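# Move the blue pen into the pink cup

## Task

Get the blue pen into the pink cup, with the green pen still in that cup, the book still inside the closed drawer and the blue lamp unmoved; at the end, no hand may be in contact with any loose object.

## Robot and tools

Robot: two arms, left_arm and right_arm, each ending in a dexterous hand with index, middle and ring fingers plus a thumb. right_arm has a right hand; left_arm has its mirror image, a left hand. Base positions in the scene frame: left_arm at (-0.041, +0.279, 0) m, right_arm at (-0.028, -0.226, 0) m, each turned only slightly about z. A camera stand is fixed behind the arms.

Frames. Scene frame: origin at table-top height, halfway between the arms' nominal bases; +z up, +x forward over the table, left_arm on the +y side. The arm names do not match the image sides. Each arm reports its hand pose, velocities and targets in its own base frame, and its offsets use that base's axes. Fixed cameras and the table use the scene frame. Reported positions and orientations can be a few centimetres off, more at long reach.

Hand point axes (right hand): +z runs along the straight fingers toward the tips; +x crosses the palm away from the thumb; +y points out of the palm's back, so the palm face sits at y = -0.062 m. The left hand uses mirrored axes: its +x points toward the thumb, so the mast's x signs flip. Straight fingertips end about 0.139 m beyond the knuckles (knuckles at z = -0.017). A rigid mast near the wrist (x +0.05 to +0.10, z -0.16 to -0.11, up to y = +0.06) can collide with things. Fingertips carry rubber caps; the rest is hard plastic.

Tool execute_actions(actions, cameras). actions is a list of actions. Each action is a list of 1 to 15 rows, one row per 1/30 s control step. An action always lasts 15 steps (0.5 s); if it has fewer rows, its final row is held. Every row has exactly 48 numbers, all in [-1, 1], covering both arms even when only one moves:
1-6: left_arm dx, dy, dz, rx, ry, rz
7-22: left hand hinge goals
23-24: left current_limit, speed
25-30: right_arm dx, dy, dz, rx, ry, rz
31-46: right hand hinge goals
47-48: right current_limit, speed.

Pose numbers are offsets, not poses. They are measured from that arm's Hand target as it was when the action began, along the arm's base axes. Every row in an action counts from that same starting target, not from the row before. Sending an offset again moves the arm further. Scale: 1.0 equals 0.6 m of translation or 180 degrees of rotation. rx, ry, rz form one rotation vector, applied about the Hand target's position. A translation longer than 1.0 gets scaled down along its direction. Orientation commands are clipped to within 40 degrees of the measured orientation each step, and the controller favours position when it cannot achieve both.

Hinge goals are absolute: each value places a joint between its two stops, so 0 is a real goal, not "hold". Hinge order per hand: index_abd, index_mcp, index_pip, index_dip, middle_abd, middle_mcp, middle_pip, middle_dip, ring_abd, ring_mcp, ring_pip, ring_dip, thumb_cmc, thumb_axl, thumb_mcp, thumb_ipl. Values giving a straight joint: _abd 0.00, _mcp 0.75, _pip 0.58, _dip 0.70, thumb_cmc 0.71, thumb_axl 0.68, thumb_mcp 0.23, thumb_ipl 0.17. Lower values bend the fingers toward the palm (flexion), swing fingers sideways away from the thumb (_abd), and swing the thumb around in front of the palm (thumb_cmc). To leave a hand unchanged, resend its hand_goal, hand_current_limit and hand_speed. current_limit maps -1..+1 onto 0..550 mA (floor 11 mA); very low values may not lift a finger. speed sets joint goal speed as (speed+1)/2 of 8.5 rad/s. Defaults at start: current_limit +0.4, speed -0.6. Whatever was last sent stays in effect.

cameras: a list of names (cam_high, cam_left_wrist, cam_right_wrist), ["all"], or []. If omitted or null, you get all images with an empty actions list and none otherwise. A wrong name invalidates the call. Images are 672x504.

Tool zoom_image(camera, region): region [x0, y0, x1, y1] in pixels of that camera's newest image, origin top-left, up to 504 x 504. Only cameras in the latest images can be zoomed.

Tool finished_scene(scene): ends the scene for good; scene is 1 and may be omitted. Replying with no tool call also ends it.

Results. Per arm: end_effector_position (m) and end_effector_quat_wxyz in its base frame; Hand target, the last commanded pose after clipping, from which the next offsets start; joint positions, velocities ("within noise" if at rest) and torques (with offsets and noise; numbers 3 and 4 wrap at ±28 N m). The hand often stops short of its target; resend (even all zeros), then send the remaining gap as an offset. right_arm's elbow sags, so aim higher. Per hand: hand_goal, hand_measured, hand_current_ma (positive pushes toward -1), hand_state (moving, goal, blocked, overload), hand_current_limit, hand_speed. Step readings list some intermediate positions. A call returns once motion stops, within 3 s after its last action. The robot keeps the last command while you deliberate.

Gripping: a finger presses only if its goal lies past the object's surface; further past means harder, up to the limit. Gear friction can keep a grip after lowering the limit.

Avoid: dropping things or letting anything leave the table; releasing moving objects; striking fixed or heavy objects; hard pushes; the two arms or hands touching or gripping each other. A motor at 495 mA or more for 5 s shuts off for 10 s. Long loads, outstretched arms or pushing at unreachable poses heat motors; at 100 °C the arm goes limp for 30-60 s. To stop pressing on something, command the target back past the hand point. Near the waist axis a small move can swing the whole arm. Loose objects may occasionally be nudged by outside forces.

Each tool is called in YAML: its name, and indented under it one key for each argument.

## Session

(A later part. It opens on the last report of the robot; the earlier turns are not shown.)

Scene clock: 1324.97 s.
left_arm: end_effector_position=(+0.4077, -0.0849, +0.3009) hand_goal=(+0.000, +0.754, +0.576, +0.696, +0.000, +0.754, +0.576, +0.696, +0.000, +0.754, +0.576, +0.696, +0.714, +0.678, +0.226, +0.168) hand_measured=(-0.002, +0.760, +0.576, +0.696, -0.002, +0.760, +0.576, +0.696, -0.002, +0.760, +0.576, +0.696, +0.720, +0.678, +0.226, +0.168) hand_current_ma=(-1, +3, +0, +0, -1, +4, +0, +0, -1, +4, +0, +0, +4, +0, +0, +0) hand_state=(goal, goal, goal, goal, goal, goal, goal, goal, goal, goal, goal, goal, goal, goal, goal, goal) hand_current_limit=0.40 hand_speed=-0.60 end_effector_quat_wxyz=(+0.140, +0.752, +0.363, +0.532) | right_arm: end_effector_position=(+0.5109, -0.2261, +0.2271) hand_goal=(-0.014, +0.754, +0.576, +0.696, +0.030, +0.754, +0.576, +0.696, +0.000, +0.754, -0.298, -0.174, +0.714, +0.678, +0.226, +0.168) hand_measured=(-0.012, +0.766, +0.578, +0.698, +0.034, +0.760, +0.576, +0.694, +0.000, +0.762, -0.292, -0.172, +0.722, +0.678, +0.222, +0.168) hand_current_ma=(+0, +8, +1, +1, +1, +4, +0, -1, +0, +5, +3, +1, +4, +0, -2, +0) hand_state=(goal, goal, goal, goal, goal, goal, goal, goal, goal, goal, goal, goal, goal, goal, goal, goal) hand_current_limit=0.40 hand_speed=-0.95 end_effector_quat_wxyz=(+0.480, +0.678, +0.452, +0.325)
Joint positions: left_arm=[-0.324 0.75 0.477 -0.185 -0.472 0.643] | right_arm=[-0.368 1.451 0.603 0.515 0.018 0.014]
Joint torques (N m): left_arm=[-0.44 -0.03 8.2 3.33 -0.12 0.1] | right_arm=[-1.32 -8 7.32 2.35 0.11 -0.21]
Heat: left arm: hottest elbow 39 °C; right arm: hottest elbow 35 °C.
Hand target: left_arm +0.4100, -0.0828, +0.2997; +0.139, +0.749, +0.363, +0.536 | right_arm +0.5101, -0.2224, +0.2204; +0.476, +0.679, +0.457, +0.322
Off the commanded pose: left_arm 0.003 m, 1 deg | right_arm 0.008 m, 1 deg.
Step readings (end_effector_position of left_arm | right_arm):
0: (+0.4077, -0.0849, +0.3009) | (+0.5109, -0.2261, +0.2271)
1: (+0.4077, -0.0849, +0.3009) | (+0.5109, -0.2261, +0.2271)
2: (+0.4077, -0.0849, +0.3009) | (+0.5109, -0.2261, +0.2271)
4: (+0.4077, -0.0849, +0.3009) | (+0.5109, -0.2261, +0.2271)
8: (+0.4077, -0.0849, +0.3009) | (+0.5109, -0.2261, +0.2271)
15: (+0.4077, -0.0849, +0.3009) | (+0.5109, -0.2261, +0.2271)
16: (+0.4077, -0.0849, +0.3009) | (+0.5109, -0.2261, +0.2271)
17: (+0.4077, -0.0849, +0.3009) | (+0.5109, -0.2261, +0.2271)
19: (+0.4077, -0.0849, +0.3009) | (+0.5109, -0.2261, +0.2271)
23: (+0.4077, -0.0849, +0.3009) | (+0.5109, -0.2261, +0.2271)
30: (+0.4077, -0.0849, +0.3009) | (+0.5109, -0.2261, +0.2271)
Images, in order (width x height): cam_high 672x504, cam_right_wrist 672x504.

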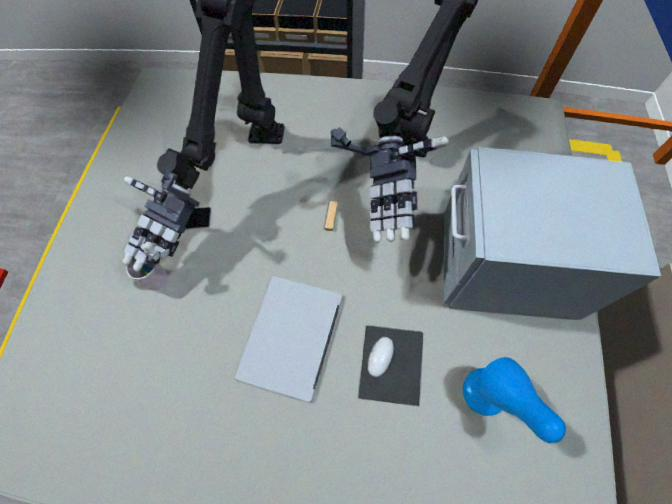

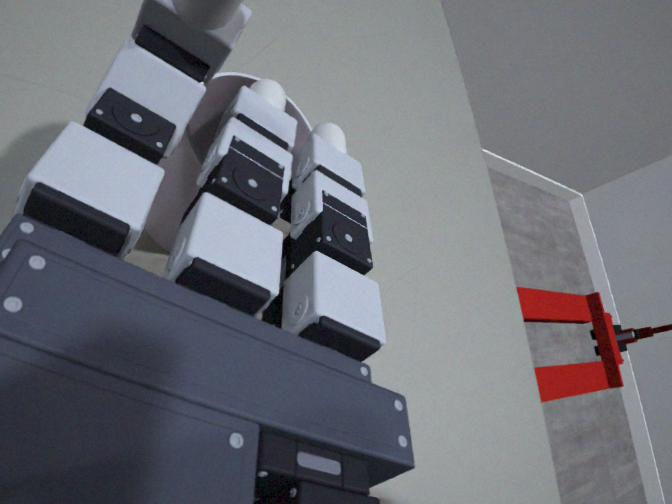

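execute_actions:
  actions:
    - [[0,0,0,0,0,0,0,0.754,0.576,0.696,0,0.754,0.576,0.696,0,0.754,0.576,0.696,0.714,0.678,0.226,0.168,0.4,-0.6,0.015,0,0.08,0,0,0,-0.014,0.754,0.576,0.696,0.03,0.754,0.576,0.696,0,0.754,-0.299,-0.174,0.714,0.678,0.226,0.168,0.4,-0.95]]
    - [[0,0,0,0,0,0,0,0.754,0.576,0.696,0,0.754,0.576,0.696,0,0.754,0.576,0.696,0.714,0.678,0.226,0.168,0.4,-0.6,0,0,0.08,0,0,0,-0.014,0.754,0.576,0.696,0.03,0.754,0.576,0.696,0,0.754,-0.299,-0.174,0.714,0.678,0.226,0.168,0.4,-0.95]]
    - [[0,0,0,0,0,0,0,0.754,0.576,0.696,0,0.754,0.576,0.696,0,0.754,0.576,0.696,0.714,0.678,0.226,0.168,0.4,-0.6,-0.07,0.02,0.04,0,0,0,-0.014,0.754,0.576,0.696,0.03,0.754,0.576,0.696,0,0.754,-0.299,-0.174,0.714,0.678,0.226,0.168,0.4,-0.95]]
  cameras: ["cam_right_wrist","cam_high"]

zoom_image:
  camera: "cam_high"
  region: [90, 200, 210, 310]

Scene clock: 1338.20 s.
left_arm: end_effector_position=(+0.4077, -0.0849, +0.3009) hand_goal=(+0.000, +0.754, +0.576, +0.696, +0.000, +0.754, +0.576, +0.696, +0.000, +0.754, +0.576, +0.696, +0.714, +0.678, +0.226, +0.168) hand_measured=(-0.002, +0.760, +0.576, +0.696, -0.002, +0.760, +0.576, +0.696, -0.002, +0.760, +0.576, +0.696, +0.720, +0.678, +0.226, +0.168) hand_current_ma=(-1, +3, +0, +0, -1, +4, +0, +0, -1, +4, +0, +0, +4, +0, +0, +0) hand_state=(goal, goal, goal, goal, goal, goal, goal, goal, goal, goal, goal, goal, goal, goal, goal, goal) hand_current_limit=0.40 hand_speed=-0.60 end_effector_quat_wxyz=(+0.140, +0.752, +0.363, +0.532) | right_arm: end_effector_position=(+0.4765, -0.2107, +0.3378) hand_goal=(-0.014, +0.754, +0.576, +0.696, +0.030, +0.754, +0.576, +0.696, +0.000, +0.754, -0.298, -0.174, +0.714, +0.678, +0.226, +0.168) hand_measured=(-0.012, +0.762, +0.576, +0.698, +0.034, +0.764, +0.576, +0.694, +0.000, +0.762, -0.292, -0.172, +0.722, +0.678, +0.222, +0.168) hand_current_ma=(+0, +5, +0, +1, +1, +6, +0, -1, +0, +5, +3, +1, +4, +0, -2, +0) hand_state=(goal, goal, goal, goal, goal, goal, goal, goal, goal, goal, goal, goal, goal, goal, goal, goal) hand_current_limit=0.40 hand_speed=-0.95 end_effector_quat_wxyz=(+0.476, +0.680, +0.455, +0.322)
Joint positions: left_arm=[-0.324 0.75 0.477 -0.185 -0.472 0.643] | right_arm=[-0.363 1.1 0.678 0.075 0.021 0.013]
Joint torques (N m): left_arm=[-0.56 0.03 8.2 3.33 -0.12 0.1] | right_arm=[-1.73 -6.12 10.8 2.06 -0.06 -0.2]
Heat: left arm: hottest elbow 39 °C; right arm: hottest elbow 36 °C.
Hand target: left_arm +0.4100, -0.0828, +0.2997; +0.139, +0.749, +0.363, +0.536 | right_arm +0.4771, -0.2103, +0.3405; +0.476, +0.679, +0.457, +0.322
Off the commanded pose: left_arm 0.003 m, 1 deg | right_arm 0.003 m, 0 deg.
Step readings (end_effector_position of left_arm | right_arm):
0: (+0.4077, -0.0849, +0.3009) | (+0.5109, -0.2261, +0.2271)
1: (+0.4077, -0.0849, +0.3009) | (+0.5109, -0.2262, +0.2269)
2: (+0.4077, -0.0849, +0.3009) | (+0.5106, -0.2262, +0.2253)
4: (+0.4077, -0.0849, +0.3009) | (+0.5086, -0.2255, +0.2252)
8: (+0.4077, -0.0849, +0.3009) | (+0.5034, -0.2231, +0.2321)
15: (+0.4077, -0.0849, +0.3009) | (+0.5018, -0.2210, +0.2303)
16: (+0.4077, -0.0849, +0.3009) | (+0.5019, -0.2211, +0.2301)
17: (+0.4077, -0.0849, +0.3009) | (+0.5023, -0.2213, +0.2308)
19: (+0.4077, -0.0849, +0.3009) | (+0.5020, -0.2212, +0.2351)
23: (+0.4077, -0.0849, +0.3009) | (+0.4999, -0.2204, +0.2628)
30: (+0.4077, -0.0849, +0.3009) | (+0.5040, -0.2219, +0.2879)
31: (+0.4077, -0.0849, +0.3009) | (+0.5040, -0.2219, +0.2871)
32: (+0.4077, -0.0849, +0.3009) | (+0.5033, -0.2217, +0.2858)
34: (+0.4077, -0.0849, +0.3009) | (+0.4998, -0.2201, +0.2877)
38: (+0.4077, -0.0849, +0.3009) | (+0.4868, -0.2147, +0.3184)
45: (+0.4077, -0.0849, +0.3009) | (+0.4765, -0.2107, +0.3401)
Images, in order (width x height): cam_high 672x504, cam_right_wrist 672x504.

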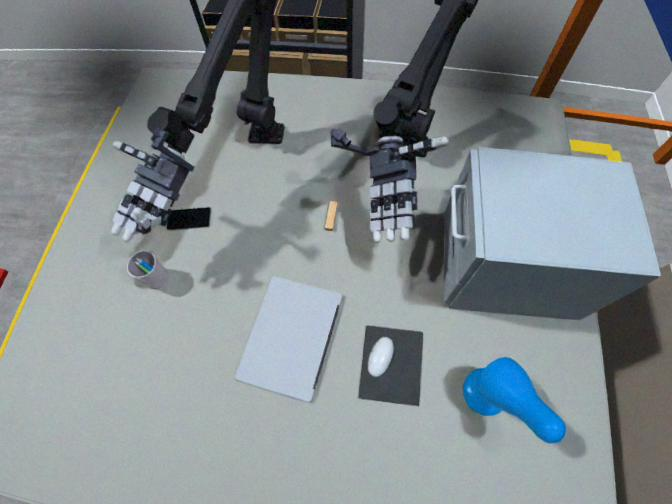

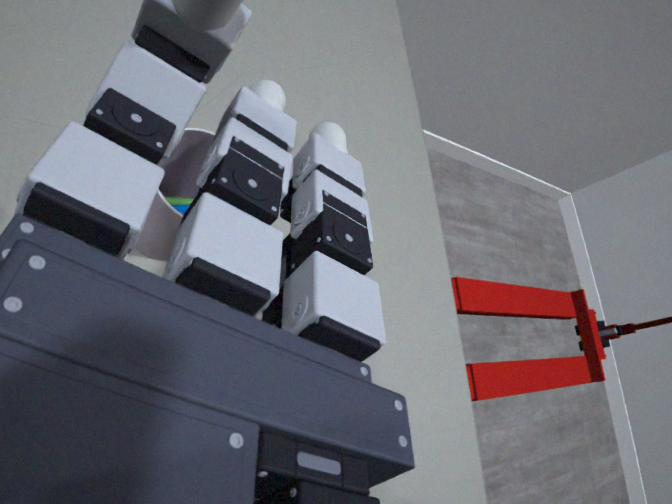

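Scaled by 4.200 from the camera's 672x504 image, which has a finer 960x720 frame.

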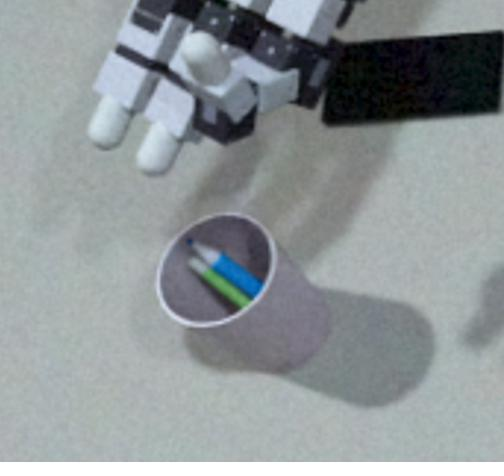

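finished_scene:

The scene is finished: the task was done.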